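# Lift ring off stake, lay it flat in blue tray

## Task

Remove the ring from the stake and put it down so it rests flat on the bottom of the blue tray.

## Robot and tools

Robot: two six-joint Trossen arms with parallel grippers, left_arm and right_arm, mounted on opposite sides of a table. The names do not match image sides. left_arm's base is at (+0.110, +0.456, +0.105) m on the +y side, and right_arm's base is at (-0.009, -0.456, +0.142) m. Scene frame: origin at the table centre, table top at z = +0.020 m, +z up. Each gripper's fingers point along its own +x axis and close along its y axis. end_effector_position is the spot between the fingers, about 3-4 cm behind the tips, and only the last 1.5 cm of each finger face is flat.

Frames: reported positions (m), quaternions (wxyz) and velocities (m/s, rad/s) use the scene frame. Commanded offsets are expressed in each arm's own Hand target axes.

execute_actions(actions, cameras): actions is a list of actions. Each action is a list of up to 15 rows, one row per 1/30 s step, and if the rows run out the last one is held until step 15. Each row is one flat list of 14 numbers in [-1, 1] covering both arms: left_arm dx, dy, dz, rx, ry, rz, opening, then right_arm in the same order. dx to rz are an offset from that arm's Hand target as it stood when the action began, not a pose. Every row counts from that same start, so sending the same offset again moves the arm further. A value of 1.0 equals 0.6 m or 180 degrees, and rx, ry, rz together form one rotation vector. Sending all six pose numbers as 0 re-commands the current Hand target. The opening is absolute: +1 is fully open (0.080 m), -1 is closed, and empty fingers meet near -0.78. Fully closing takes at least about 0.6 s. Images are returned only when actions is empty or when cameras names them (cam_left_wrist, cam_right_wrist, or "all"). An unknown camera name invalidates the call.

move(target, speed, blend, opening_speed, grip_force, blocking, cameras): drives both grippers in straight lines. target is either one 14-number row in the same layout and units as above, or a list of up to 15 such rows. Every row is an offset from the Hand targets at the start of the move, not from the previous row. speed is in m/s, 0.002-4.3, default 0.25, and turning is capped at twice that value in rad/s. You can give one value or one per target. blend (m) rounds the corners between listed targets, and 0 means stop at each. opening_speed (per second on the -1..1 scale, at least 0.2) ramps the fingers. grip_force is the force per pad in newtons, 8 to 34, given once or per arm, and it persists. blocking=false returns after about 0.5 s while the move keeps running. The whole move is capped at 10 s. Paths do not avoid obstacles or the other arm, and faster moves lag more and strike harder. Steer around an arm's own base rather than close past it. A changed opening on a later target is applied only after the arms come to rest there. The result adds a move: line giving the outcome (done, off_target, moving, held, blocked, fault) and any limits (paced = pose clipped, held = steps withheld). blocked means the gripper stopped far from its command, usually against something, and the arm then holds still.

wait(seconds 0-10, cameras): lets time pass while the last commands hold, and any running move continues. stop(cameras): brakes a running move. zoom_image(camera, region [x0,y0,x1,y1] pixels, at most 504x504): gives an enlarged view of the latest image from that wrist camera. Both cameras are 672x504. read_manual(section="licences"): returns the licence text only. finished_scene(scene): ends the current scene with that scene number. It cannot be undone, and the goal must still hold once the robot lets go.

Result lines: Hand target is the last commanded pose after clipping, and it is what the next offsets count from. A gripper often stops short of it. A further all-zero command asks for it again, and if the gap remains, command the missing distance as an offset. grip_measured gives the finger opening on the command scale, with an error of about ±2 mm. On a hard part it reads up to about 3 mm narrower than the part. To grip, command about 0.08 below the reading at first contact. grip_effort_n is the motor effort (negative = closing) and does not give the pad force. Joint torques, External joint torques (contact estimate; an outside push toward larger joint angles lowers it), Joint velocities (within noise = at rest) and step readings of position are also listed. Wrist depth gives a 7x7 grid of distances in mm per camera, with - meaning no value. Camera calibration lines give K and T_world_to_cam, which are only approximate.

Controller behaviour: each step, the commanded orientation is clipped to within 32 degrees of the measured one. Weight and friction can leave the gripper low, short or tilted, especially at long reach. Small moves can go astray, so check position and orientation after each move and correct any tilt. Anything pushing against an arm keeps pushing until you command the target back past the gripper.

Avoid: dropping the ring or letting go of it while it moves, slamming or pressing hard on the stake, tray or table, and any contact between the two arms or grippers, including one gripper closing on the other's fingers. A moderate press there can fail the scene. Anything falling off the table or being left off it is a failure. Keep objects and the table away from the camera cables. A joint's contact torque at its limit (waist 18.2, shoulder 22.5, elbow 22.4, wrist pitch 5.92, wrist yaw 5.9, wrist roll 5.54 N m, held load included) stops that arm for 10 s. Large single-step jumps can cause an over-speed fault. Holding loads, staying stretched out, or pushing at unreachable poses heats the motors. MOTOR HOT appears from 50 °C, and 95 °C causes an over-temperature hold. Loose objects may occasionally get a small push from outside.

Each tool is called after "Request:" in YAML: its name, and indented under it one key for each argument.

## Session

Request:
execute_actions:
  actions: []

Scene clock: 0.00 s.
left_arm: end_effector_position=(+0.1296, +0.0732, +0.1827) grip_measured=+1.000 grip_effort_n=n/a end_effector_quat_wxyz=(+0.719, +0.265, +0.523, -0.374) | right_arm: end_effector_position=(+0.0205, -0.2084, +0.3210) grip_measured=+1.000 grip_effort_n=n/a end_effector_quat_wxyz=(+0.681, -0.418, +0.302, +0.521)
Joint positions: left_arm=[-0.018 1.818 1.282 -0.771 -0.178 -0.616 0.08] | right_arm=[0.075 1.087 0.962 -0.968 0.31 0.035 0.08]
Joint velocities: within noise
Joint torques (N m): no reading
External joint torques (N m): no reading
Heat: left arm: hottest wrist yaw 35 °C (+0.0 °C/min); right arm: hottest wrist yaw 32 °C (+0.0 °C/min).
Wrist depth (mm): cam_left_wrist=[220 221 224 225 222 221 228 / 222 224 226 222 223 224 225 / 224 225 227 223 223 226 228 / 226 227 229 225 225 227 226 / 228 228 231 232 - 93 215 / - 93 233 236 236 87 - / - 232 236 237 237 240 -] | cam_right_wrist=[347 365 383 405 448 466 1839 / 334 355 370 395 440 459 1741 / 331 348 367 388 427 447 1629 / 324 341 361 387 412 437 1584 / 321 338 355 376 402 422 1531 / - 81 347 369 393 98 75 / - - 340 361 381 399 78]
Hand target: left_arm +0.1297, +0.0732, +0.1826; +0.719, +0.265, +0.523, -0.374 | right_arm +0.0205, -0.2079, +0.3228; +0.682, -0.415, +0.300, +0.521
Tool commands: left_gripper/opening=+1.0 right_gripper/opening=+1.0

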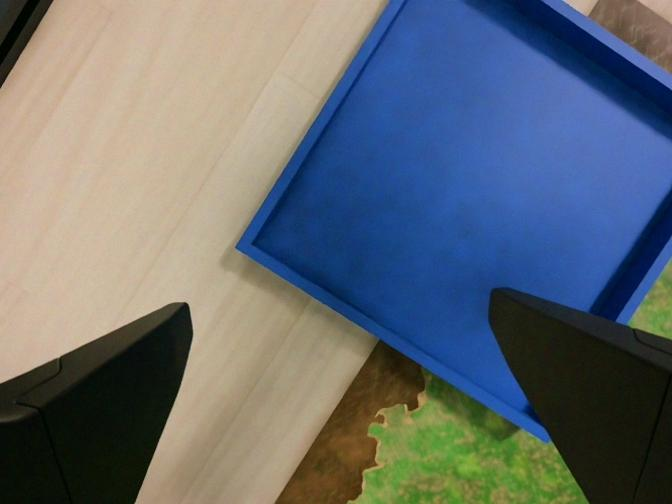

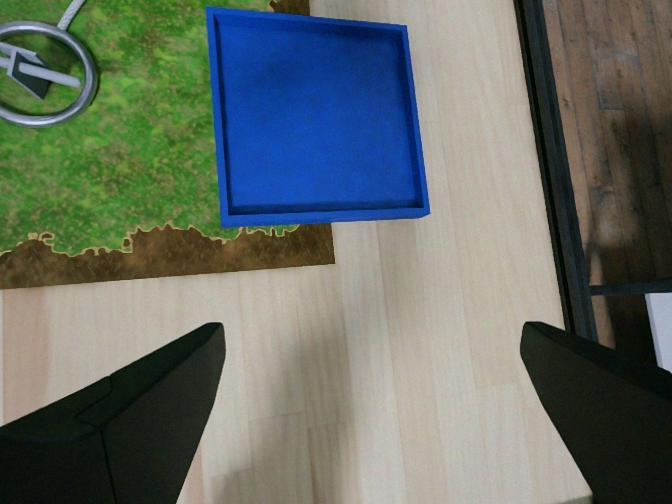

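Request:
zoom_image:
  camera: "cam_right_wrist"
  region: [0, 0, 160, 160]

Scaled by 3.150 from the camera's 672x504 image, which has a finer 960x720 frame.

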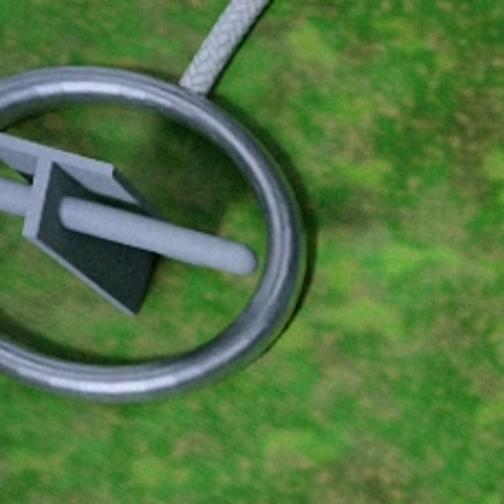

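Request:
move:
  target: [0,0,0,0,0,0,1,-0.056,0.261,0.03,0.008,-0.008,0.089,1]
  cameras: ["cam_right_wrist"]

Scene clock: 17.27 s.
left_arm: end_effector_position=(+0.1296, +0.0732, +0.1827) grip_measured=+1.000 grip_effort_n=-1.6 end_effector_quat_wxyz=(+0.719, +0.265, +0.523, -0.374) | right_arm: end_effector_position=(-0.1367, -0.1925, +0.3163) grip_measured=+1.000 grip_effort_n=1.6 end_effector_quat_wxyz=(+0.612, -0.361, +0.352, +0.610)
Joint positions: left_arm=[-0.018 1.818 1.282 -0.771 -0.178 -0.616 0.08] | right_arm=[0.607 1.295 1.09 -0.933 0.288 0.525 0.08]
Joint torques (N m): left_arm=[0.07 -7.28 5.43 0.67 -0.18 0] | right_arm=[0.17 -5.05 6.75 0.84 0.07 0.29]
External joint torques (N m): left_arm=[0 0.69 -0.6 -0.09 -0.02 0] | right_arm=[0.16 -0.87 0.58 -0.14 -0.11 0.29]
Heat: left arm: hottest wrist yaw 35 °C (+0.0 °C/min); right arm: hottest elbow 32 °C (+6.9 °C/min).
Wrist depth (mm): cam_left_wrist=[220 222 222 224 220 222 230 / 223 223 225 222 223 223 224 / 224 226 227 222 224 225 227 / 226 228 229 225 226 228 229 / 227 228 231 232 227 92 216 / - 93 234 235 236 87 - / - 233 236 237 238 239 -] | cam_right_wrist=[401 396 401 404 413 418 416 / 367 385 386 385 395 - - / 378 373 381 382 387 - - / 368 365 368 373 379 377 376 / 355 359 361 362 366 373 375 / - 81 351 355 359 98 75 / - - 341 347 348 347 78]
Hand target: left_arm +0.1297, +0.0732, +0.1826; +0.719, +0.265, +0.523, -0.374 | right_arm -0.1397, -0.1901, +0.3201; +0.612, -0.354, +0.353, +0.613
Off the commanded pose: left_arm 0.000 m, 0 deg | right_arm 0.005 m, 1 deg.
move: done
camera_calibration:
cam_right_wrist: T_world_to_cam=[[0.999975, -0.00234522, 0.00672696, 0.146053], [-0.00113367, -0.984613, -0.174743, -0.101173], [0.00703326, 0.174731, -0.984591, 0.422431], [0, 0, 0, 1]] pos_world=[-0.149135, -0.173086, 0.39726]
Images, in order (width x height): cam_right_wrist 672x504.

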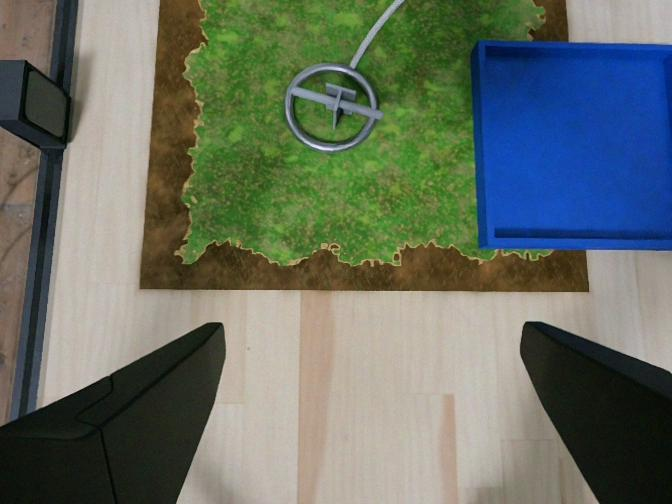

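Request:
zoom_image:
  camera: "cam_right_wrist"
  region: [260, 0, 420, 160]

Scaled by 3.150 from the camera's 672x504 image, which has a finer 960x720 frame.

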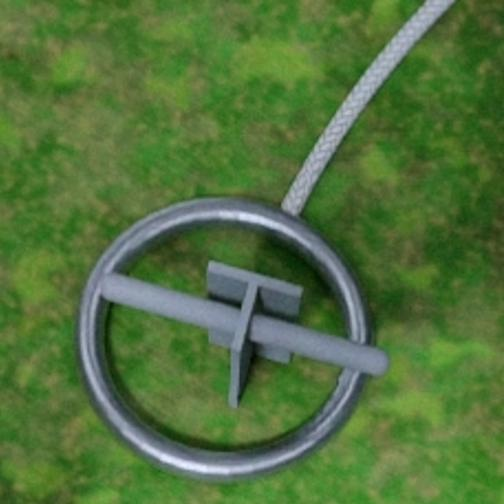

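Request:
move:
  target: [0,0,0,0,0,0,1,0.31,0,-0.063,0,-0.222,0,1]
  cameras: ["cam_right_wrist"]

Request:
zoom_image:
  camera: "cam_right_wrist"
  region: [180, 40, 480, 290]

Scene clock: 38.50 s.
left_arm: end_effector_position=(+0.1296, +0.0732, +0.1827) grip_measured=+1.000 grip_effort_n=-2.1 end_effector_quat_wxyz=(+0.719, +0.265, +0.523, -0.374) | right_arm: end_effector_position=(-0.1423, -0.1289, +0.1422) grip_measured=+1.000 grip_effort_n=1.6 end_effector_quat_wxyz=(+0.693, -0.118, +0.125, +0.700)
Joint positions: left_arm=[-0.018 1.818 1.282 -0.771 -0.178 -0.616 0.08] | right_arm=[0.627 2.11 0.336 1.361 0.565 0.241 0.08]
Joint torques (N m): left_arm=[0.07 -7.25 5.45 0.67 -0.18 0] | right_arm=[-0.34 -6.43 0.46 1.44 0.29 -0.22]
External joint torques (N m): left_arm=[0.03 0.67 -0.57 -0.1 -0.03 0] | right_arm=[-0.35 -0.86 -1.33 -0.1 0.15 -0.23]
Heat: left arm: hottest wrist yaw 35 °C (+0.0 °C/min); right arm: hottest elbow 34 °C (+6.2 °C/min).
Wrist depth (mm): cam_left_wrist=[221 223 223 224 223 222 228 / 222 224 225 226 222 224 227 / 223 225 227 222 222 225 227 / 225 227 229 225 224 226 227 / 227 228 231 232 - 92 215 / - 93 234 236 236 86 - / - 233 234 235 237 239 -] | cam_right_wrist=[1810 - 2036 - 663 535 - / - 453 492 494 499 507 509 / 363 363 364 370 371 373 379 / 289 289 291 269 296 288 - / 240 250 242 235 244 254 236 / - 81 202 208 208 102 75 / - - 182 182 183 179 78]
Hand target: left_arm +0.1297, +0.0732, +0.1826; +0.719, +0.265, +0.523, -0.374 | right_arm -0.1397, -0.1298, +0.1401; +0.696, -0.123, +0.123, +0.697
Off the commanded pose: left_arm 0.000 m, 0 deg | right_arm 0.003 m, 1 deg.
move: done
camera_calibration:
cam_right_wrist: T_world_to_cam=[[0.999797, 0.00548201, -0.0193734, 0.157727], [-0.0115425, -0.632342, -0.774603, 0.0602304], [-0.016497, 0.77467, -0.632151, 0.26381], [0, 0, 0, 1]] pos_world=[-0.152647, -0.167144, 0.216478]
Images, in order (width x height): cam_right_wrist 672x504.

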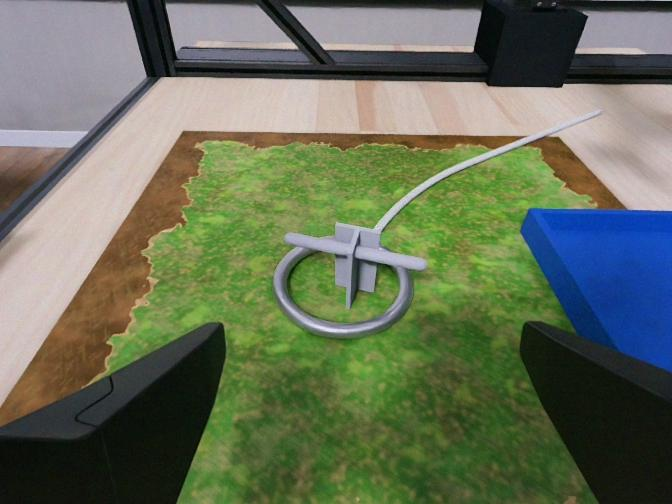

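Scaled by 1.680 from the camera's 672x504 image, which has a finer 960x720 frame.

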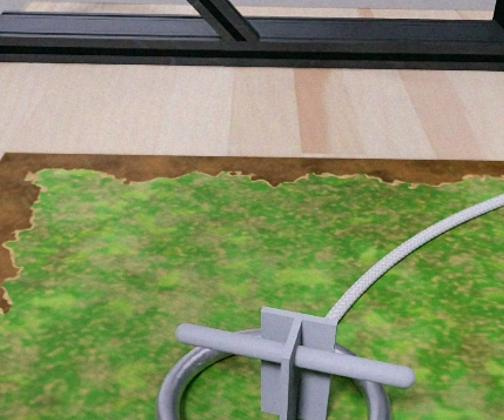

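Request:
move:
  target: [0,0,0,0,0,0,1,0.161,0.033,0.094,0.504,0.267,-0.353,0.2]
  cameras: ["cam_right_wrist"]

Scene clock: 93.00 s.
left_arm: end_effector_position=(+0.1296, +0.0732, +0.1827) grip_measured=+1.000 grip_effort_n=-2.1 end_effector_quat_wxyz=(+0.719, +0.265, +0.523, -0.374) | right_arm: end_effector_position=(-0.1587, -0.0217, +0.1615) grip_measured=+0.204 grip_effort_n=-17.9 end_effector_quat_wxyz=(+0.703, +0.094, +0.699, -0.093)
Joint positions: left_arm=[-0.018 1.818 1.282 -0.771 -0.178 -0.616 0.08] | right_arm=[0.343 2.382 1.951 -1.141 0.005 2.168 0.044]
Joint torques (N m): left_arm=[0.06 -7.27 5.43 0.67 -0.18 0.01] | right_arm=[-0.15 -12.29 5.71 -0.1 -0.18 0.3]
External joint torques (N m): left_arm=[0.02 0.6 -0.51 -0.06 -0.04 0.01] | right_arm=[-0.14 -1.6 0.37 -0.35 -0.22 0.3]
Heat: left arm: hottest wrist yaw 35 °C (+0.0 °C/min); right arm: hottest wrist pitch 38 °C (+5.0 °C/min).
Wrist depth (mm): cam_left_wrist=[220 222 224 225 221 222 230 / 222 223 224 222 222 225 226 / 224 226 226 223 224 226 226 / 227 228 229 224 226 227 225 / 227 227 232 233 227 92 220 / - 93 234 235 237 87 - / - 234 236 238 237 240 -] | cam_right_wrist=[165 167 168 171 172 175 177 / 173 175 176 179 181 184 187 / 181 180 183 186 191 193 196 / 191 192 192 197 200 204 208 / 200 203 195 209 209 214 220 / 211 65 75 221 222 86 229 / - - 87 235 239 74 -]
Hand target: left_arm +0.1297, +0.0732, +0.1826; +0.719, +0.265, +0.523, -0.374 | right_arm -0.1597, -0.0198, +0.1600; +0.701, +0.096, +0.700, -0.096
Off the commanded pose: left_arm 0.000 m, 0 deg | right_arm 0.003 m, 1 deg.
move: done
camera_calibration:
cam_right_wrist: T_world_to_cam=[[-0.27002, -0.962849, -0.00339458, -0.0512258], [-0.909746, 0.25397, 0.328422, -0.158601], [-0.315359, 0.0917688, -0.944525, 0.180893], [0, 0, 0, 1]] pos_world=[-0.101073, -0.025643, 0.222772]
Images, in order (width x height): cam_right_wrist 672x504.

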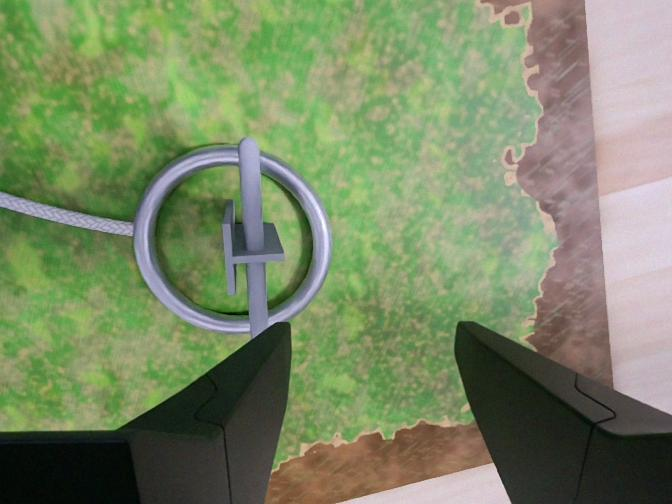

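Request:
move:
  target: [0,0,0,0,0,0,1,0.122,0.0275,-0.0067,0,0,0,-0.2]
  speed: 0.15
  cameras: ["cam_right_wrist"]

Scene clock: 110.97 s.
left_arm: end_effector_position=(+0.1296, +0.0732, +0.1827) grip_measured=+1.000 grip_effort_n=-2.1 end_effector_quat_wxyz=(+0.719, +0.265, +0.523, -0.374) | right_arm: end_effector_position=(-0.1635, -0.0101, +0.0909) grip_measured=-0.197 grip_effort_n=-10.9 end_effector_quat_wxyz=(+0.701, +0.088, +0.700, -0.099)
Joint positions: left_arm=[-0.018 1.818 1.282 -0.771 -0.178 -0.616 0.08] | right_arm=[0.341 2.54 1.951 -0.997 -0.006 2.168 0.026]
Joint torques (N m): left_arm=[0.06 -7.28 5.42 0.68 -0.18 0] | right_arm=[-1.16 -12.19 5.48 1.09 0.24 -0.15]
External joint torques (N m): left_arm=[0.02 0.6 -0.57 -0.09 -0.03 0] | right_arm=[-1.15 -1 0.37 0.86 0.2 -0.15]
Heat: left arm: hottest wrist yaw 35 °C (+0.0 °C/min); right arm: hottest elbow 34 °C (+1.0 °C/min).
Wrist depth (mm): cam_left_wrist=[221 222 224 224 220 222 229 / 222 224 225 222 223 224 225 / 223 225 226 217 224 225 226 / 226 227 229 220 225 227 229 / 227 228 232 232 - 93 221 / - 93 234 235 236 86 - / - 233 237 237 238 241 -] | cam_right_wrist=[- 104 105 107 109 110 112 / 107 108 109 111 113 116 118 / - 106 108 116 120 122 124 / - 118 121 122 127 128 130 / 118 124 80 128 132 136 138 / 132 127 70 139 137 81 146 / - - - 147 150 - -]
Hand target: left_arm +0.1297, +0.0732, +0.1826; +0.719, +0.265, +0.523, -0.374 | right_arm -0.1591, -0.0028, +0.0868; +0.701, +0.096, +0.700, -0.096
Off the commanded pose: left_arm 0.000 m, 0 deg | right_arm 0.009 m, 1 deg.
move: off_target (right_arm)
camera_calibration:
cam_right_wrist: T_world_to_cam=[[-0.271178, -0.962421, 0.0144276, -0.0433574], [-0.907486, 0.260638, 0.329449, -0.142469], [-0.320829, 0.0762462, -0.944063, 0.110486], [0, 0, 0, 1]] pos_world=[-0.105599, -0.0130195, 0.151868]
Images, in order (width x height): cam_right_wrist 672x504.

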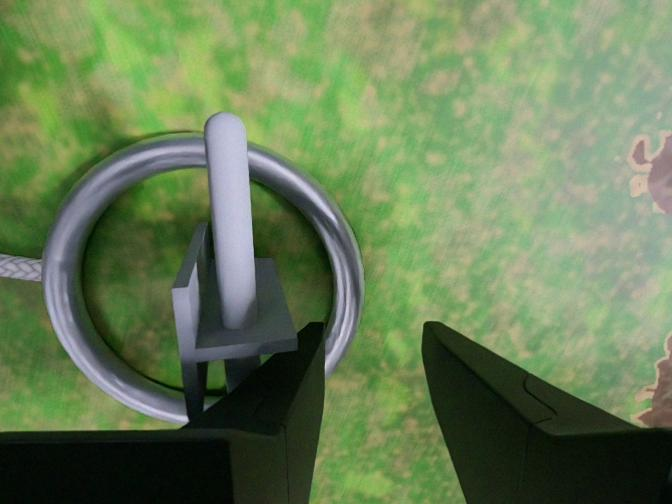

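Request:
move:
  target: [0,0,0,0,0,0,1,0.012,0.003,0.0097,0,0,0,-0.2]
  speed: 0.08
  cameras: ["cam_right_wrist"]

Scene clock: 119.67 s.
left_arm: end_effector_position=(+0.1296, +0.0732, +0.1827) grip_measured=+1.000 grip_effort_n=-2.1 end_effector_quat_wxyz=(+0.719, +0.265, +0.523, -0.374) | right_arm: end_effector_position=(-0.1636, -0.0104, +0.0880) grip_measured=-0.198 grip_effort_n=-5.8 end_effector_quat_wxyz=(+0.699, +0.085, +0.703, -0.096)
Joint positions: left_arm=[-0.018 1.818 1.282 -0.771 -0.178 -0.616 0.08] | right_arm=[0.34 2.54 1.939 -0.981 -0.012 2.156 0.026]
Joint torques (N m): left_arm=[0.07 -7.28 5.43 0.67 -0.19 0.01] | right_arm=[-2.21 -11.74 4.26 1.8 0.46 -0.17]
External joint torques (N m): left_arm=[0.05 0.62 -0.56 -0.09 -0.04 0.01] | right_arm=[-2.19 -0.5 -0.85 1.56 0.43 -0.17]
Heat: left arm: hottest wrist yaw 35 °C (+0.0 °C/min); right arm: hottest elbow 35 °C (+2.0 °C/min).
Wrist depth (mm): cam_left_wrist=[221 222 223 224 220 214 229 / 222 223 225 222 222 226 224 / 224 226 227 222 223 225 - / 226 227 228 224 222 227 228 / 228 228 232 231 227 92 215 / - 93 233 234 237 87 - / - 234 235 237 239 240 -] | cam_right_wrist=[100 102 103 104 106 108 110 / 105 105 107 109 111 113 115 / - 105 105 115 117 119 122 / - 116 119 120 125 126 129 / 116 68 78 126 129 134 137 / 130 122 70 137 136 81 144 / - - - 145 149 - -]
Hand target: left_arm +0.1297, +0.0732, +0.1826; +0.719, +0.265, +0.523, -0.374 | right_arm -0.1529, -0.0027, +0.0796; +0.701, +0.096, +0.700, -0.096
Off the commanded pose: left_arm 0.000 m, 0 deg | right_arm 0.016 m, 1 deg.
move: off_target (right_arm)
camera_calibration:
cam_right_wrist: T_world_to_cam=[[-0.261232, -0.965166, 0.0145869, -0.0420108], [-0.907828, 0.250792, 0.336083, -0.142165], [-0.328034, 0.0745531, -0.941719, 0.106386], [0, 0, 0, 1]] pos_world=[-0.105138, -0.012825, 0.148578]
Images, in order (width x height): cam_right_wrist 672x504.

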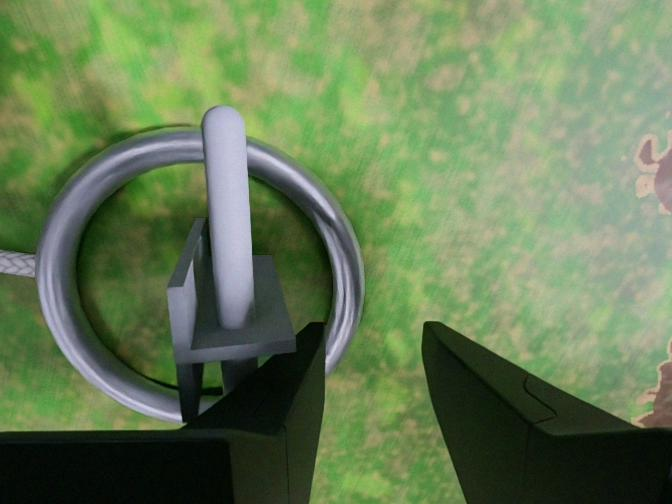

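Request:
move:
  target:
    - [0,0,0,0,0,0,1,-0.134,0,0,0,0,0,-0.2]
    - [0,0,0,0,0,0,1,-0.134,0.1245,-0.042,-0.167,0,0,-0.2]
  blend: 0.02
  cameras: ["cam_right_wrist"]

Scene clock: 166.47 s.
left_arm: end_effector_position=(+0.1296, +0.0732, +0.1827) grip_measured=+1.000 grip_effort_n=-1.6 end_effector_quat_wxyz=(+0.719, +0.265, +0.523, -0.374) | right_arm: end_effector_position=(-0.1575, +0.0728, +0.1615) grip_measured=-0.198 grip_effort_n=-5.8 end_effector_quat_wxyz=(+0.684, -0.007, +0.711, +0.165)
Joint positions: left_arm=[-0.018 1.818 1.282 -0.771 -0.178 -0.616 0.08] | right_arm=[0.282 2.61 2.348 -1.083 -0.005 1.597 0.026]
Joint torques (N m): left_arm=[0.08 -7.26 5.47 0.67 -0.19 0] | right_arm=[-0.2 -14.04 6.19 0.48 0.15 -0.24]
External joint torques (N m): left_arm=[0.06 0.61 -0.51 -0.08 -0.04 0] | right_arm=[-0.2 -2.09 0.49 -0.15 0.11 -0.23]
Heat: left arm: hottest elbow 35 °C (+1.0 °C/min); right arm: hottest shoulder 38 °C (+5.0 °C/min).
Wrist depth (mm): cam_left_wrist=[220 222 223 225 220 222 230 / 222 223 225 222 222 223 225 / 224 225 227 223 224 225 227 / 225 227 229 225 226 228 227 / 227 227 231 232 227 93 220 / - 93 233 235 236 87 - / - 233 235 237 238 239 -] | cam_right_wrist=[182 176 170 164 160 155 150 / 193 188 180 174 167 162 157 / 205 198 191 185 176 172 161 / 220 212 203 195 186 167 134 / 237 227 216 206 197 189 185 / 257 242 70 220 86 81 196 / - - - 237 231 - -]
Hand target: left_arm +0.1297, +0.0732, +0.1826; +0.719, +0.265, +0.523, -0.374 | right_arm -0.1570, +0.0761, +0.1598; +0.702, -0.089, +0.701, +0.088
Off the commanded pose: left_arm 0.000 m, 0 deg | right_arm 0.004 m, 13 deg.
joint sent to its limit (right arm) — joint 3 (elbow), upper limit, where the elbow is as straight as it goes. The joint targets are off in orientation, not in position.
move: off_target (right_arm)
camera_calibration:
cam_right_wrist: T_world_to_cam=[[0.227484, -0.947303, -0.22554, 0.153112], [-0.894603, -0.294787, 0.335836, -0.140355], [-0.384624, 0.125372, -0.91452, 0.15443], [0, 0, 0, 1]] pos_world=[-0.100995, 0.0843071, 0.222898]
Images, in order (width x height): cam_right_wrist 672x504.

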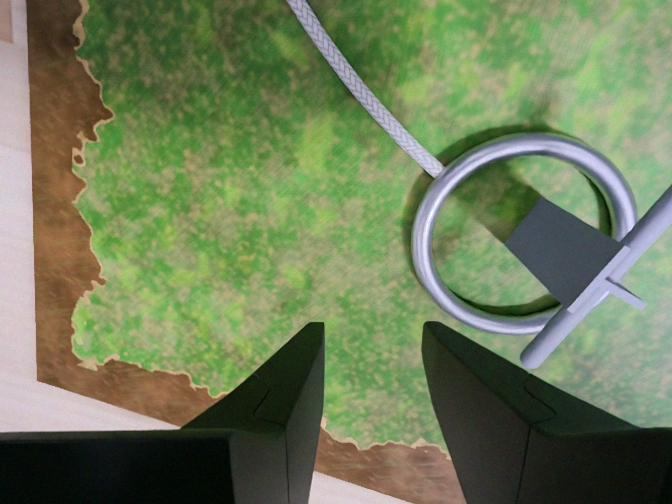

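Request:
move:
  target: [0,0,0,0,0,0,1,0.1163,-0.005,-0.0115,0,0,0,-0.3]
  speed: 0.12
  cameras: ["cam_right_wrist"]

Scene clock: 177.97 s.
left_arm: end_effector_position=(+0.1296, +0.0732, +0.1827) grip_measured=+1.000 grip_effort_n=-2.1 end_effector_quat_wxyz=(+0.719, +0.265, +0.523, -0.374) | right_arm: end_effector_position=(-0.1618, +0.0690, +0.0913) grip_measured=-0.296 grip_effort_n=-17.9 end_effector_quat_wxyz=(+0.689, -0.036, +0.709, +0.143)
Joint positions: left_arm=[-0.018 1.818 1.282 -0.771 -0.178 -0.616 0.08] | right_arm=[0.292 2.749 2.35 -1.019 -0.005 1.597 0.022]
Joint torques (N m): left_arm=[0.06 -7.26 5.45 0.67 -0.19 0] | right_arm=[0.16 -14.65 5.84 0.35 0.2 0.22]
External joint torques (N m): left_arm=[0.07 0.76 -0.67 -0.11 -0.04 0] | right_arm=[0.24 -2.3 0.25 -0.17 0.15 0.23]
Heat: left arm: hottest elbow 35 °C (+1.0 °C/min); right arm: hottest shoulder 42 °C (+8.0 °C/min).
Wrist depth (mm): cam_left_wrist=[221 221 223 225 - 220 229 / 222 225 224 227 223 224 226 / 224 225 227 222 223 225 - / 226 227 227 225 226 228 229 / 227 228 231 232 227 93 220 / - 93 232 234 237 87 - / - 233 235 236 238 239 -] | cam_right_wrist=[106 104 103 100 99 97 96 / 112 109 108 104 104 102 100 / 119 117 114 112 107 107 99 / 126 123 122 119 112 113 109 / 135 133 130 126 120 122 92 / 146 142 70 133 97 126 81 / - - - 144 143 - -]
Hand target: left_arm +0.1297, +0.0732, +0.1826; +0.719, +0.265, +0.523, -0.374 | right_arm -0.1630, +0.0715, +0.0902; +0.702, -0.089, +0.701, +0.089
Off the commanded pose: left_arm 0.000 m, 0 deg | right_arm 0.003 m, 9 deg.
joint sent to its limit (right arm) — joint 3 (elbow), upper limit, where the elbow is as straight as it goes. The joint targets are off in orientation, not in position.
move: off_target (right_arm)
camera_calibration:
cam_right_wrist: T_world_to_cam=[[0.240321, -0.958388, -0.15407, 0.131125], [-0.898583, -0.279681, 0.338123, -0.123685], [-0.367143, 0.0571868, -0.928405, 0.0978895], [0, 0, 0, 1]] pos_world=[-0.106714, 0.0854785, 0.152904]
Images, in order (width x height): cam_right_wrist 672x504.

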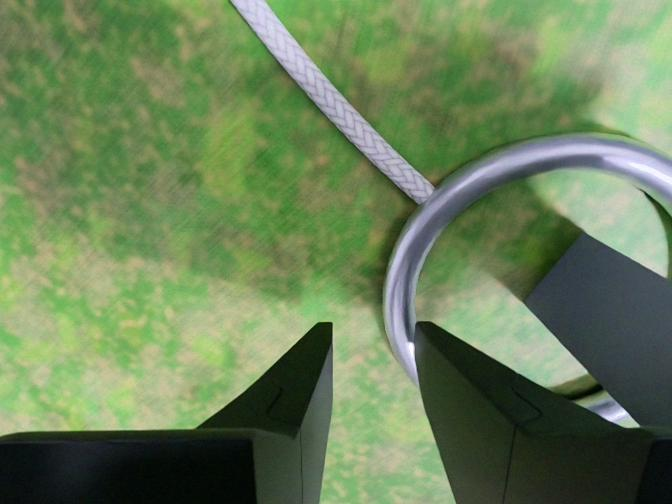

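Request:
move:
  target: [0,0,0,0,0,0,1,0.015,-0.011,0,0,0,0,-0.3]
  speed: 0.05
  cameras: ["cam_right_wrist"]

Scene clock: 189.93 s.
left_arm: end_effector_position=(+0.1296, +0.0732, +0.1827) grip_measured=+1.000 grip_effort_n=-2.1 end_effector_quat_wxyz=(+0.719, +0.265, +0.523, -0.374) | right_arm: end_effector_position=(-0.1603, +0.0637, +0.0838) grip_measured=-0.296 grip_effort_n=-17.9 end_effector_quat_wxyz=(+0.692, -0.047, +0.708, +0.133)
Joint positions: left_arm=[-0.018 1.818 1.282 -0.771 -0.178 -0.616 0.08] | right_arm=[0.292 2.762 2.35 -1.035 -0.005 1.597 0.022]
Joint torques (N m): left_arm=[0.07 -7.27 5.43 0.67 -0.18 0.01] | right_arm=[0.2 -14.25 5.73 0.12 0.2 0.23]
External joint torques (N m): left_arm=[0.07 0.71 -0.62 -0.1 -0.03 0.01] | right_arm=[0.08 -1.71 0.08 -0.38 0.17 0.24]
Heat: left arm: hottest elbow 35 °C (+1.0 °C/min); right arm: hottest shoulder 46 °C (+11.0 °C/min).
Wrist depth (mm): cam_left_wrist=[219 222 223 224 220 222 229 / 223 223 225 223 224 224 225 / 224 226 227 224 224 - 227 / 226 228 229 224 223 232 228 / 227 228 231 233 227 93 215 / - 93 234 235 236 87 - / - 234 235 236 237 239 -] | cam_right_wrist=[- 96 94 94 92 92 91 / 103 101 101 98 98 96 96 / 109 108 105 104 101 102 94 / 116 115 113 110 108 107 106 / 123 122 121 116 114 111 79 / 133 130 70 125 89 81 81 / - - - 134 133 - -]
Hand target: left_arm +0.1297, +0.0732, +0.1826; +0.719, +0.265, +0.523, -0.374 | right_arm -0.1613, +0.0650, +0.0811; +0.702, -0.089, +0.701, +0.088
Off the commanded pose: left_arm 0.000 m, 0 deg | right_arm 0.003 m, 7 deg.
joint sent to its limit (right arm) — joint 3 (elbow), upper limit, where the elbow is as straight as it goes. The joint targets are off in orientation, not in position.
move: off_target (right_arm)
camera_calibration:
cam_right_wrist: T_world_to_cam=[[0.241446, -0.962327, -0.125024, 0.122458], [-0.901339, -0.270129, 0.338554, -0.122357], [-0.359572, 0.0309472, -0.932604, 0.0950439], [0, 0, 0, 1]] pos_world=[-0.105677, 0.0818512, 0.145373]
Images, in order (width x height): cam_right_wrist 672x504.

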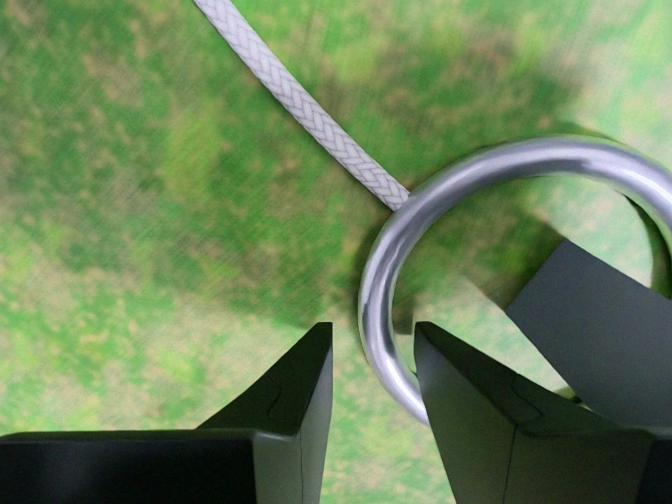

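Request:
move:
  target:
    - [0,0,0,0,0,0,1,0.0083,-0.002,0,0,0,0,-0.3]
    - [0,0,0,0,0,0,1,0.0083,-0.002,0,0,0,0,-0.9]
  speed: 0.03
  opening_speed: 0.5
  cameras: ["cam_right_wrist"]

Scene clock: 198.07 s.
left_arm: end_effector_position=(+0.1296, +0.0732, +0.1827) grip_measured=+1.000 grip_effort_n=-2.1 end_effector_quat_wxyz=(+0.719, +0.265, +0.523, -0.374) | right_arm: end_effector_position=(-0.1600, +0.0622, +0.0791) grip_measured=-0.633 grip_effort_n=-83.5 end_effector_quat_wxyz=(+0.693, -0.050, +0.708, +0.130)
Joint positions: left_arm=[-0.018 1.818 1.282 -0.771 -0.178 -0.616 0.08] | right_arm=[0.292 2.771 2.35 -1.035 -0.004 1.597 0.007]
Joint torques (N m): left_arm=[0.06 -7.26 5.45 0.68 -0.18 0] | right_arm=[0.16 -14.18 5.71 0.24 0.16 0.23]
External joint torques (N m): left_arm=[0.12 0.7 -0.57 -0.08 -0.04 0] | right_arm=[0.26 -1.75 0.16 -0.23 0.11 0.24]
Heat: left arm: hottest elbow 35 °C (+1.0 °C/min); right arm: hottest shoulder 46 °C (+10.2 °C/min).
Wrist depth (mm): cam_left_wrist=[220 222 223 224 220 222 229 / 222 224 226 221 223 225 225 / 224 225 227 223 224 226 227 / 227 228 229 222 224 228 227 / 228 229 230 233 228 92 215 / - 93 233 235 235 87 - / - 234 234 237 238 240 -] | cam_right_wrist=[- 92 91 89 89 89 87 / - 97 96 94 93 93 92 / 104 103 101 100 96 96 96 / 110 109 108 106 100 104 102 / 119 117 116 111 111 108 77 / 126 125 122 107 81 116 81 / - - - 130 77 - -]
Hand target: left_arm +0.1297, +0.0732, +0.1826; +0.719, +0.265, +0.523, -0.374 | right_arm -0.1611, +0.0638, +0.0761; +0.702, -0.089, +0.701, +0.088
Off the commanded pose: left_arm 0.000 m, 0 deg | right_arm 0.004 m, 7 deg.
joint sent to its limit (right arm) — joint 3 (elbow), upper limit, where the elbow is as straight as it goes. The joint targets are off in orientation, not in position.
move: off_target (right_arm); target 2's new opening was sent with right_arm's hand 0.004 m and 7 deg from that target
camera_calibration:
cam_right_wrist: T_world_to_cam=[[0.242044, -0.963307, -0.115991, 0.11981], [-0.902402, -0.267423, 0.337869, -0.121148], [-0.35649, 0.0228915, -0.934018, 0.0918977], [0, 0, 0, 1]] pos_world=[-0.105562, 0.0809121, 0.140663]
Images, in order (width x height): cam_right_wrist 672x504.

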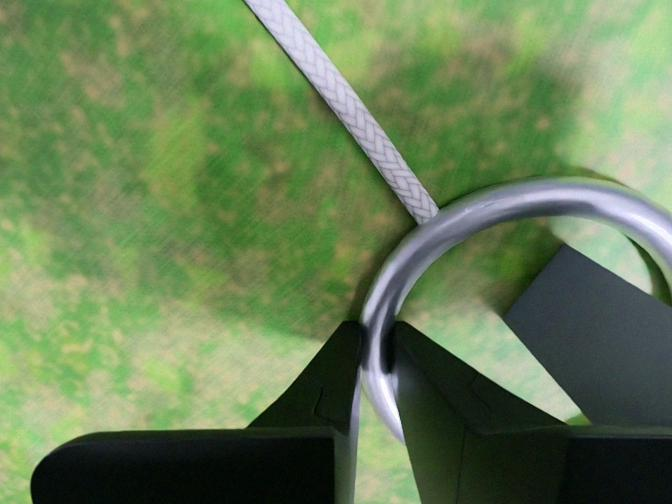

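Request:
move:
  target:
    - [0,0,0,0,0,0,1,-0.033,0,0,0,0,0.039,-0.9]
    - [0,0,0,0,0,0,1,-0.033,-0.026,-0.015,0,0,0.039,-0.9]
  speed: 0.06
  cameras: ["cam_right_wrist"]

Scene clock: 212.23 s.
left_arm: end_effector_position=(+0.1296, +0.0732, +0.1827) grip_measured=+1.000 grip_effort_n=-1.6 end_effector_quat_wxyz=(+0.719, +0.265, +0.523, -0.374) | right_arm: end_effector_position=(-0.1650, +0.0468, +0.0876) grip_measured=-0.633 grip_effort_n=-83.5 end_effector_quat_wxyz=(+0.694, -0.051, +0.706, +0.129)
Joint positions: left_arm=[-0.018 1.818 1.282 -0.771 -0.178 -0.616 0.08] | right_arm=[0.311 2.679 2.203 -0.982 0.002 1.616 0.007]
Joint torques (N m): left_arm=[0.07 -7.25 5.45 0.67 -0.18 0.01] | right_arm=[0.26 -18.04 3.47 -0.03 0.17 0.25]
External joint torques (N m): left_arm=[0.03 0.63 -0.57 -0.1 -0.03 0.01] | right_arm=[0.45 -5.94 -2.02 -0.49 0.11 0.25]
Heat: left arm: hottest elbow 35 °C (+1.0 °C/min); right arm: hottest shoulder 48 °C (+12.2 °C/min).
Wrist depth (mm): cam_left_wrist=[220 222 223 225 220 223 228 / 222 223 225 221 219 225 223 / 224 225 227 223 - 223 - / 225 227 229 229 225 227 229 / 227 229 231 232 - 93 221 / - 93 234 235 236 86 - / - 234 234 236 238 239 -] | cam_right_wrist=[- 100 100 97 97 97 96 / 106 106 105 102 103 102 101 / 113 112 111 110 106 105 104 / 120 119 118 115 100 96 93 / 128 127 125 121 119 83 70 / 137 136 132 81 81 - - / - - - - 77 - -]
Hand target: left_arm +0.1297, +0.0732, +0.1826; +0.719, +0.265, +0.523, -0.374 | right_arm -0.1660, +0.0465, +0.0960; +0.695, -0.046, +0.705, +0.131
Off the commanded pose: left_arm 0.000 m, 0 deg | right_arm 0.008 m, 1 deg.
move: done
camera_calibration:
cam_right_wrist: T_world_to_cam=[[0.242095, -0.963589, -0.113519, 0.107031], [-0.904024, -0.266506, 0.334239, -0.13273], [-0.352323, 0.0217066, -0.935627, 0.0992291], [0, 0, 0, 1]] pos_world=[-0.110942, 0.0656063, 0.149355]
Images, in order (width x height): cam_right_wrist 672x504.

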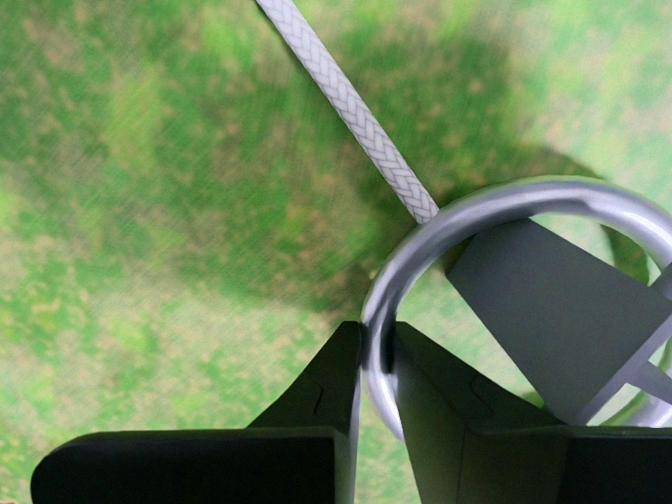

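Request:
move:
  target: [0.008,0.032,-0.08,0.404,-0.232,-0.463,1,0,0,0,0,0,0,-0.9]
  cameras: ["all"]

Scene clock: 236.63 s.
left_arm: end_effector_position=(+0.1184, +0.1212, +0.1648) grip_measured=+1.000 grip_effort_n=-2.1 end_effector_quat_wxyz=(+0.162, +0.086, +0.013, -0.983) | right_arm: end_effector_position=(-0.1650, +0.0468, +0.0875) grip_measured=-0.633 grip_effort_n=-83.5 end_effector_quat_wxyz=(+0.694, -0.051, +0.706, +0.129)
Joint positions: left_arm=[0.479 2.241 1.245 -1.282 1.34 2.293 0.08] | right_arm=[0.311 2.679 2.203 -0.982 0.002 1.616 0.007]
Joint torques (N m): left_arm=[0.27 -6.45 3.79 -1 0.59 0.21] | right_arm=[0.25 -18.03 3.45 -0.04 0.17 0.24]
External joint torques (N m): left_arm=[0.23 1.82 0.36 -0.44 0.11 0.21] | right_arm=[0.25 -5.88 -2.08 -0.51 0.13 0.25]
Heat: left arm: hottest elbow 35 °C (+0.0 °C/min); right arm: hottest shoulder 48 °C (+6.0 °C/min).
Wrist depth (mm): cam_left_wrist=[2142 - - 286 300 1588 1446 / 703 - 2204 286 1610 1633 1577 / 546 551 471 341 517 518 1514 / 391 391 369 372 393 392 398 / 331 330 303 304 303 93 306 / - 93 250 239 248 87 - / - 82 197 208 209 203 -] | cam_right_wrist=[- 100 100 97 97 97 96 / 107 106 105 102 103 102 101 / 113 112 110 109 107 105 104 / 120 119 118 115 99 95 93 / 128 127 125 121 119 83 70 / 137 135 132 81 81 - - / - - - - 77 - -]
Hand target: left_arm +0.1197, +0.1201, +0.1628; -0.162, -0.086, -0.013, +0.983 | right_arm -0.1660, +0.0465, +0.0959; +0.695, -0.046, +0.705, +0.131
Off the commanded pose: left_arm 0.003 m, 0 deg | right_arm 0.009 m, 1 deg.
move: off_target (right_arm)
camera_calibration:
cam_left_wrist: T_world_to_cam=[[-0.252788, 0.967388, -0.0160597, -0.0817339], [0.430471, 0.0975901, -0.897313, 0.119592], [-0.866483, -0.233744, -0.441102, 0.282884], [0, 0, 0, 1]] pos_world=[0.172972, 0.13352, 0.23078]
cam_right_wrist: T_world_to_cam=[[0.242095, -0.963589, -0.113519, 0.106995], [-0.904024, -0.266506, 0.334239, -0.132606], [-0.352323, 0.0217066, -0.935627, 0.0991708], [0, 0, 0, 1]] pos_world=[-0.110842, 0.0656063, 0.149255]

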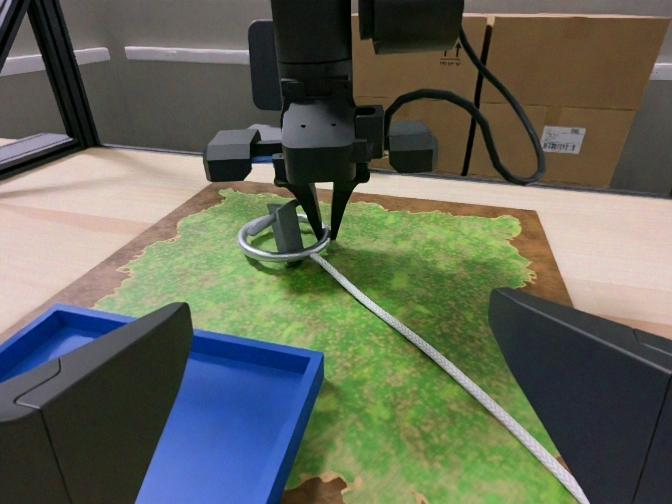

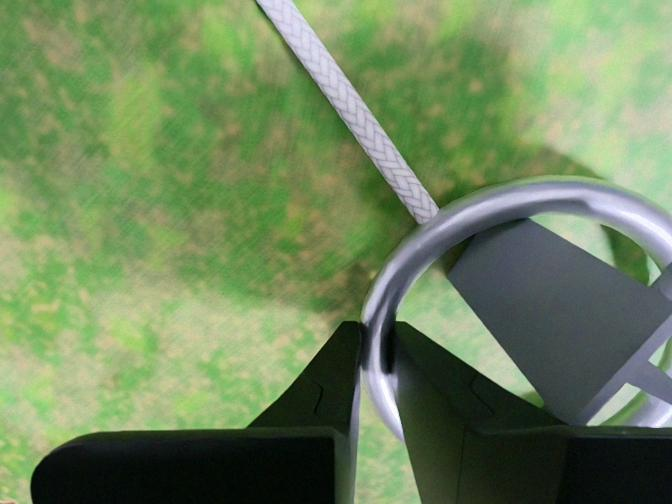

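Request:
zoom_image:
  camera: "cam_left_wrist"
  region: [200, 160, 380, 290]

Scaled by 2.800 from the camera's 672x504 image, which has a finer 960x720 frame.

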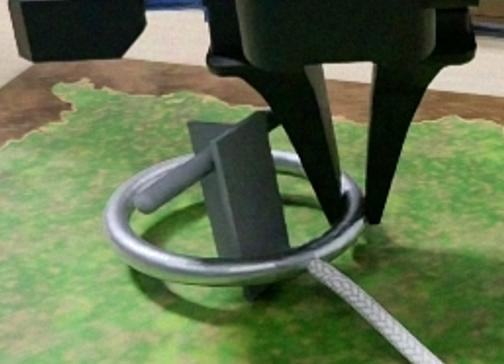

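Request:
move:
  target:
    - [0,0,0,0,0,0,1,0,0.012,0,0,0,0,-0.9]
    - [0,0,0,0,0,0,1,-0.012,0.012,0,0,0,0,-0.9]
  speed: 0.06
  cameras: ["all"]

Request:
zoom_image:
  camera: "cam_left_wrist"
  region: [200, 160, 380, 290]

Scene clock: 250.33 s.
left_arm: end_effector_position=(+0.1184, +0.1212, +0.1648) grip_measured=+1.000 grip_effort_n=-2.1 end_effector_quat_wxyz=(+0.162, +0.086, +0.014, -0.983) | right_arm: end_effector_position=(-0.1653, +0.0478, +0.0954) grip_measured=-0.633 grip_effort_n=-83.5 end_effector_quat_wxyz=(+0.695, -0.055, +0.706, +0.124)
Joint positions: left_arm=[0.479 2.241 1.245 -1.283 1.34 2.293 0.08] | right_arm=[0.311 2.692 2.262 -1.041 0.002 1.616 0.007]
Joint torques (N m): left_arm=[0.25 -6.49 3.75 -0.95 0.58 0.17] | right_arm=[0.17 -16.47 6.19 0.04 0.17 0.23]
External joint torques (N m): left_arm=[0.25 1.83 0.29 -0.39 0.09 0.17] | right_arm=[0.17 -4.3 0.66 -0.4 0.12 0.23]
Heat: left arm: hottest elbow 35 °C (+0.0 °C/min); right arm: hottest shoulder 50 °C (+4.0 °C/min). Fold the right arm in close to its base, or ease its load, before you think long.
Wrist depth (mm): cam_left_wrist=[597 - 2226 286 294 1494 1588 / - 5160 351 268 1707 1633 1622 / 554 550 474 356 514 515 523 / 390 391 369 373 392 393 396 / 316 330 302 302 305 93 306 / - 93 240 237 247 87 - / - 196 202 209 208 204 -] | cam_right_wrist=[106 106 105 103 104 103 103 / 112 111 111 108 109 109 108 / 119 118 117 116 113 112 112 / 126 124 124 123 108 95 79 / 134 133 132 128 129 85 72 / 143 142 140 81 81 81 112 / - - - - 77 - -]
Hand target: left_arm +0.1196, +0.1202, +0.1629; -0.162, -0.086, -0.014, +0.983 | right_arm -0.1675, +0.0526, +0.1041; +0.695, -0.046, +0.705, +0.131
Off the commanded pose: left_arm 0.003 m, 0 deg | right_arm 0.010 m, 1 deg.
MOTOR HOT: joint 2 (shoulder) of the right arm reports 50 °C; the controller stops that arm at 95 °C. To cool a motor, set the load down, stop pushing, or move to a pose that needs little force.
move: off_target (right_arm)
camera_calibration:
cam_left_wrist: T_world_to_cam=[[-0.252763, 0.967401, -0.0156771, -0.0818255], [0.430288, 0.0978838, -0.897369, 0.119687], [-0.866581, -0.233568, -0.441003, 0.282899], [0, 0, 0, 1]] pos_world=[0.172972, 0.133519, 0.23088]
cam_right_wrist: T_world_to_cam=[[0.24255, -0.964944, -0.100258, 0.107768], [-0.905371, -0.262272, 0.33394, -0.135692], [-0.348528, 0.00977362, -0.937247, 0.107789], [0, 0, 0, 1]] pos_world=[-0.111424, 0.0673483, 0.157142]

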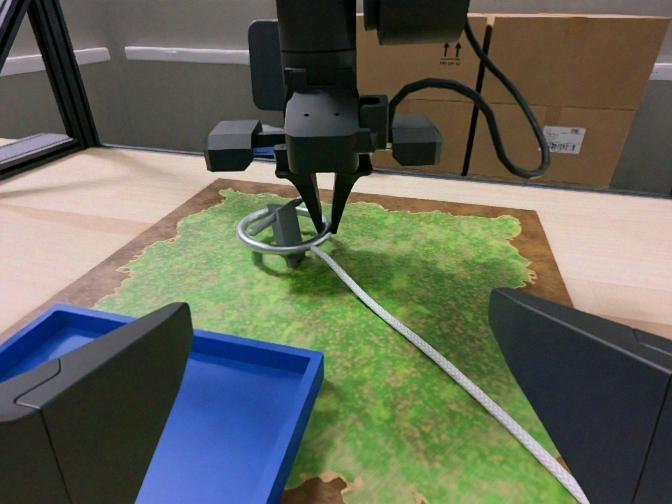

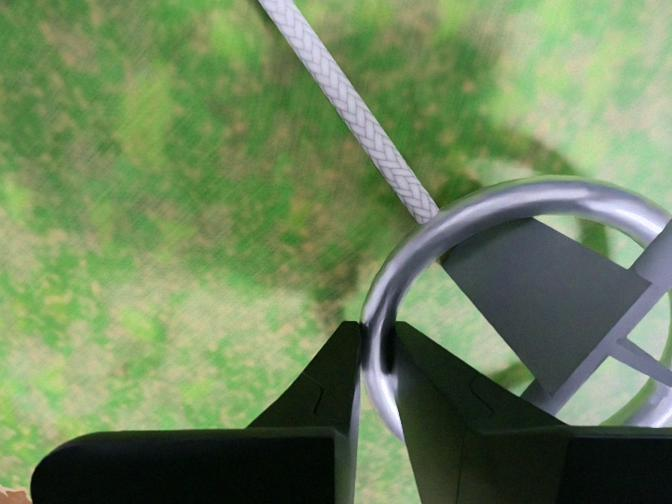

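Scaled by 2.800 from the camera's 672x504 image, which has a finer 960x720 frame.

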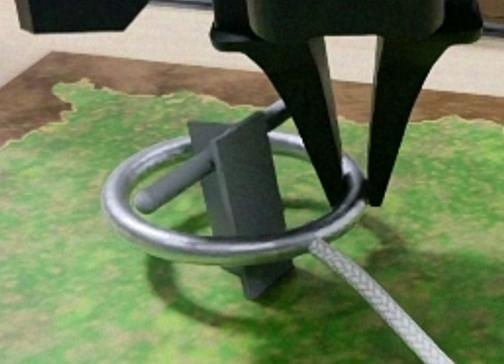

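Request:
move:
  target: [0,0,0,0,0,0,1,-0.009,-0.021,0.0375,0,0,0,-0.9]
  speed: 0.06
  cameras: ["all"]

Request:
zoom_image:
  camera: "cam_left_wrist"
  region: [200, 160, 380, 290]

Scene clock: 270.73 s.
left_arm: end_effector_position=(+0.1184, +0.1212, +0.1648) grip_measured=+1.000 grip_effort_n=-2.1 end_effector_quat_wxyz=(+0.162, +0.086, +0.014, -0.983) | right_arm: end_effector_position=(-0.1430, +0.0436, +0.0968) grip_measured=-0.633 grip_effort_n=-83.5 end_effector_quat_wxyz=(+0.696, -0.051, +0.706, +0.123)
Joint positions: left_arm=[0.479 2.241 1.245 -1.283 1.34 2.293 0.08] | right_arm=[0.272 2.626 2.138 -0.979 0.001 1.585 0.007]
Joint torques (N m): left_arm=[0.25 -6.51 3.75 -0.94 0.58 0.18] | right_arm=[-0.18 -18.29 3.71 0.11 0.03 -0.25]
External joint torques (N m): left_arm=[0.25 1.81 0.28 -0.39 0.09 0.17] | right_arm=[-0.2 -6.37 -1.77 -0.33 -0.01 -0.24]
Heat: left arm: hottest wrist yaw 35 °C (+0.0 °C/min); right arm: hottest shoulder 58 °C (+10.0 °C/min). Fold the right arm in close to its base, or ease its load, before you think long.
Wrist depth (mm): cam_left_wrist=[605 2317 282 272 293 - 1465 / - - 270 258 1622 1633 1555 / 538 547 473 326 515 520 508 / 389 389 369 370 392 396 397 / 315 332 302 304 298 93 306 / - 93 248 238 247 87 - / - 196 196 208 210 203 -] | cam_right_wrist=[109 108 105 106 106 105 105 / 115 114 113 110 111 111 110 / 122 121 120 119 115 115 114 / 129 128 127 126 100 124 94 / 137 137 136 131 107 99 132 / 148 146 143 81 81 83 136 / - - - - 77 - -]
Hand target: left_arm +0.1196, +0.1202, +0.1629; -0.162, -0.086, -0.014, +0.983 | right_arm -0.1424, +0.0454, +0.1079; +0.695, -0.046, +0.705, +0.131
Off the commanded pose: left_arm 0.003 m, 0 deg | right_arm 0.011 m, 1 deg.
MOTOR HOT: still on. Joint 2 (shoulder) of the right arm reports 58 °C.
move: off_target (right_arm)
camera_calibration:
cam_left_wrist: T_world_to_cam=[[-0.252763, 0.967401, -0.0156771, -0.0818255], [0.430288, 0.0978838, -0.897369, 0.119687], [-0.866581, -0.233568, -0.441003, 0.282899], [0, 0, 0, 1]] pos_world=[0.172972, 0.133519, 0.23088]
cam_right_wrist: T_world_to_cam=[[0.234383, -0.966519, -0.104431, 0.0977018], [-0.9077, -0.256041, 0.332452, -0.11748], [-0.34806, 0.016871, -0.937321, 0.116699], [0, 0, 0, 1]] pos_world=[-0.0889178, 0.0623822, 0.158644]

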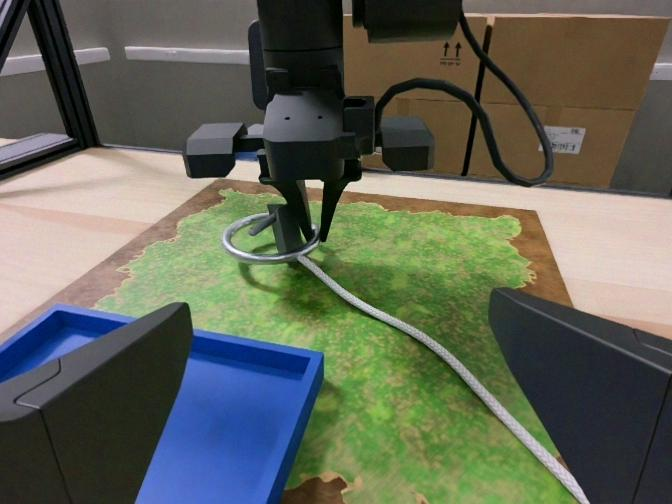

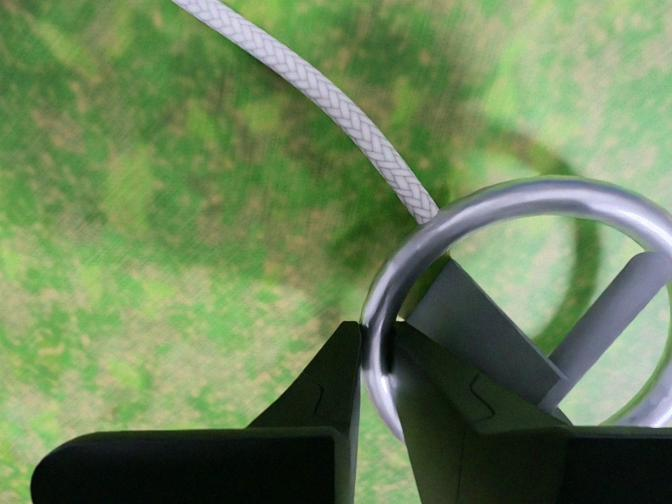

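Scaled by 2.800 from the camera's 672x504 image, which has a finer 960x720 frame.

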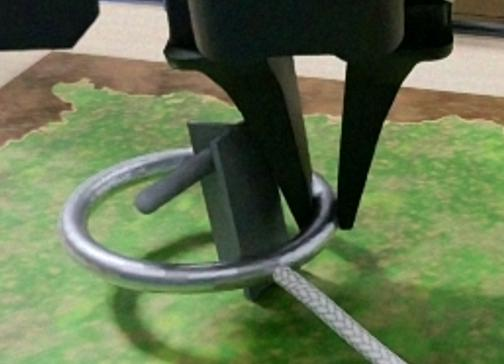

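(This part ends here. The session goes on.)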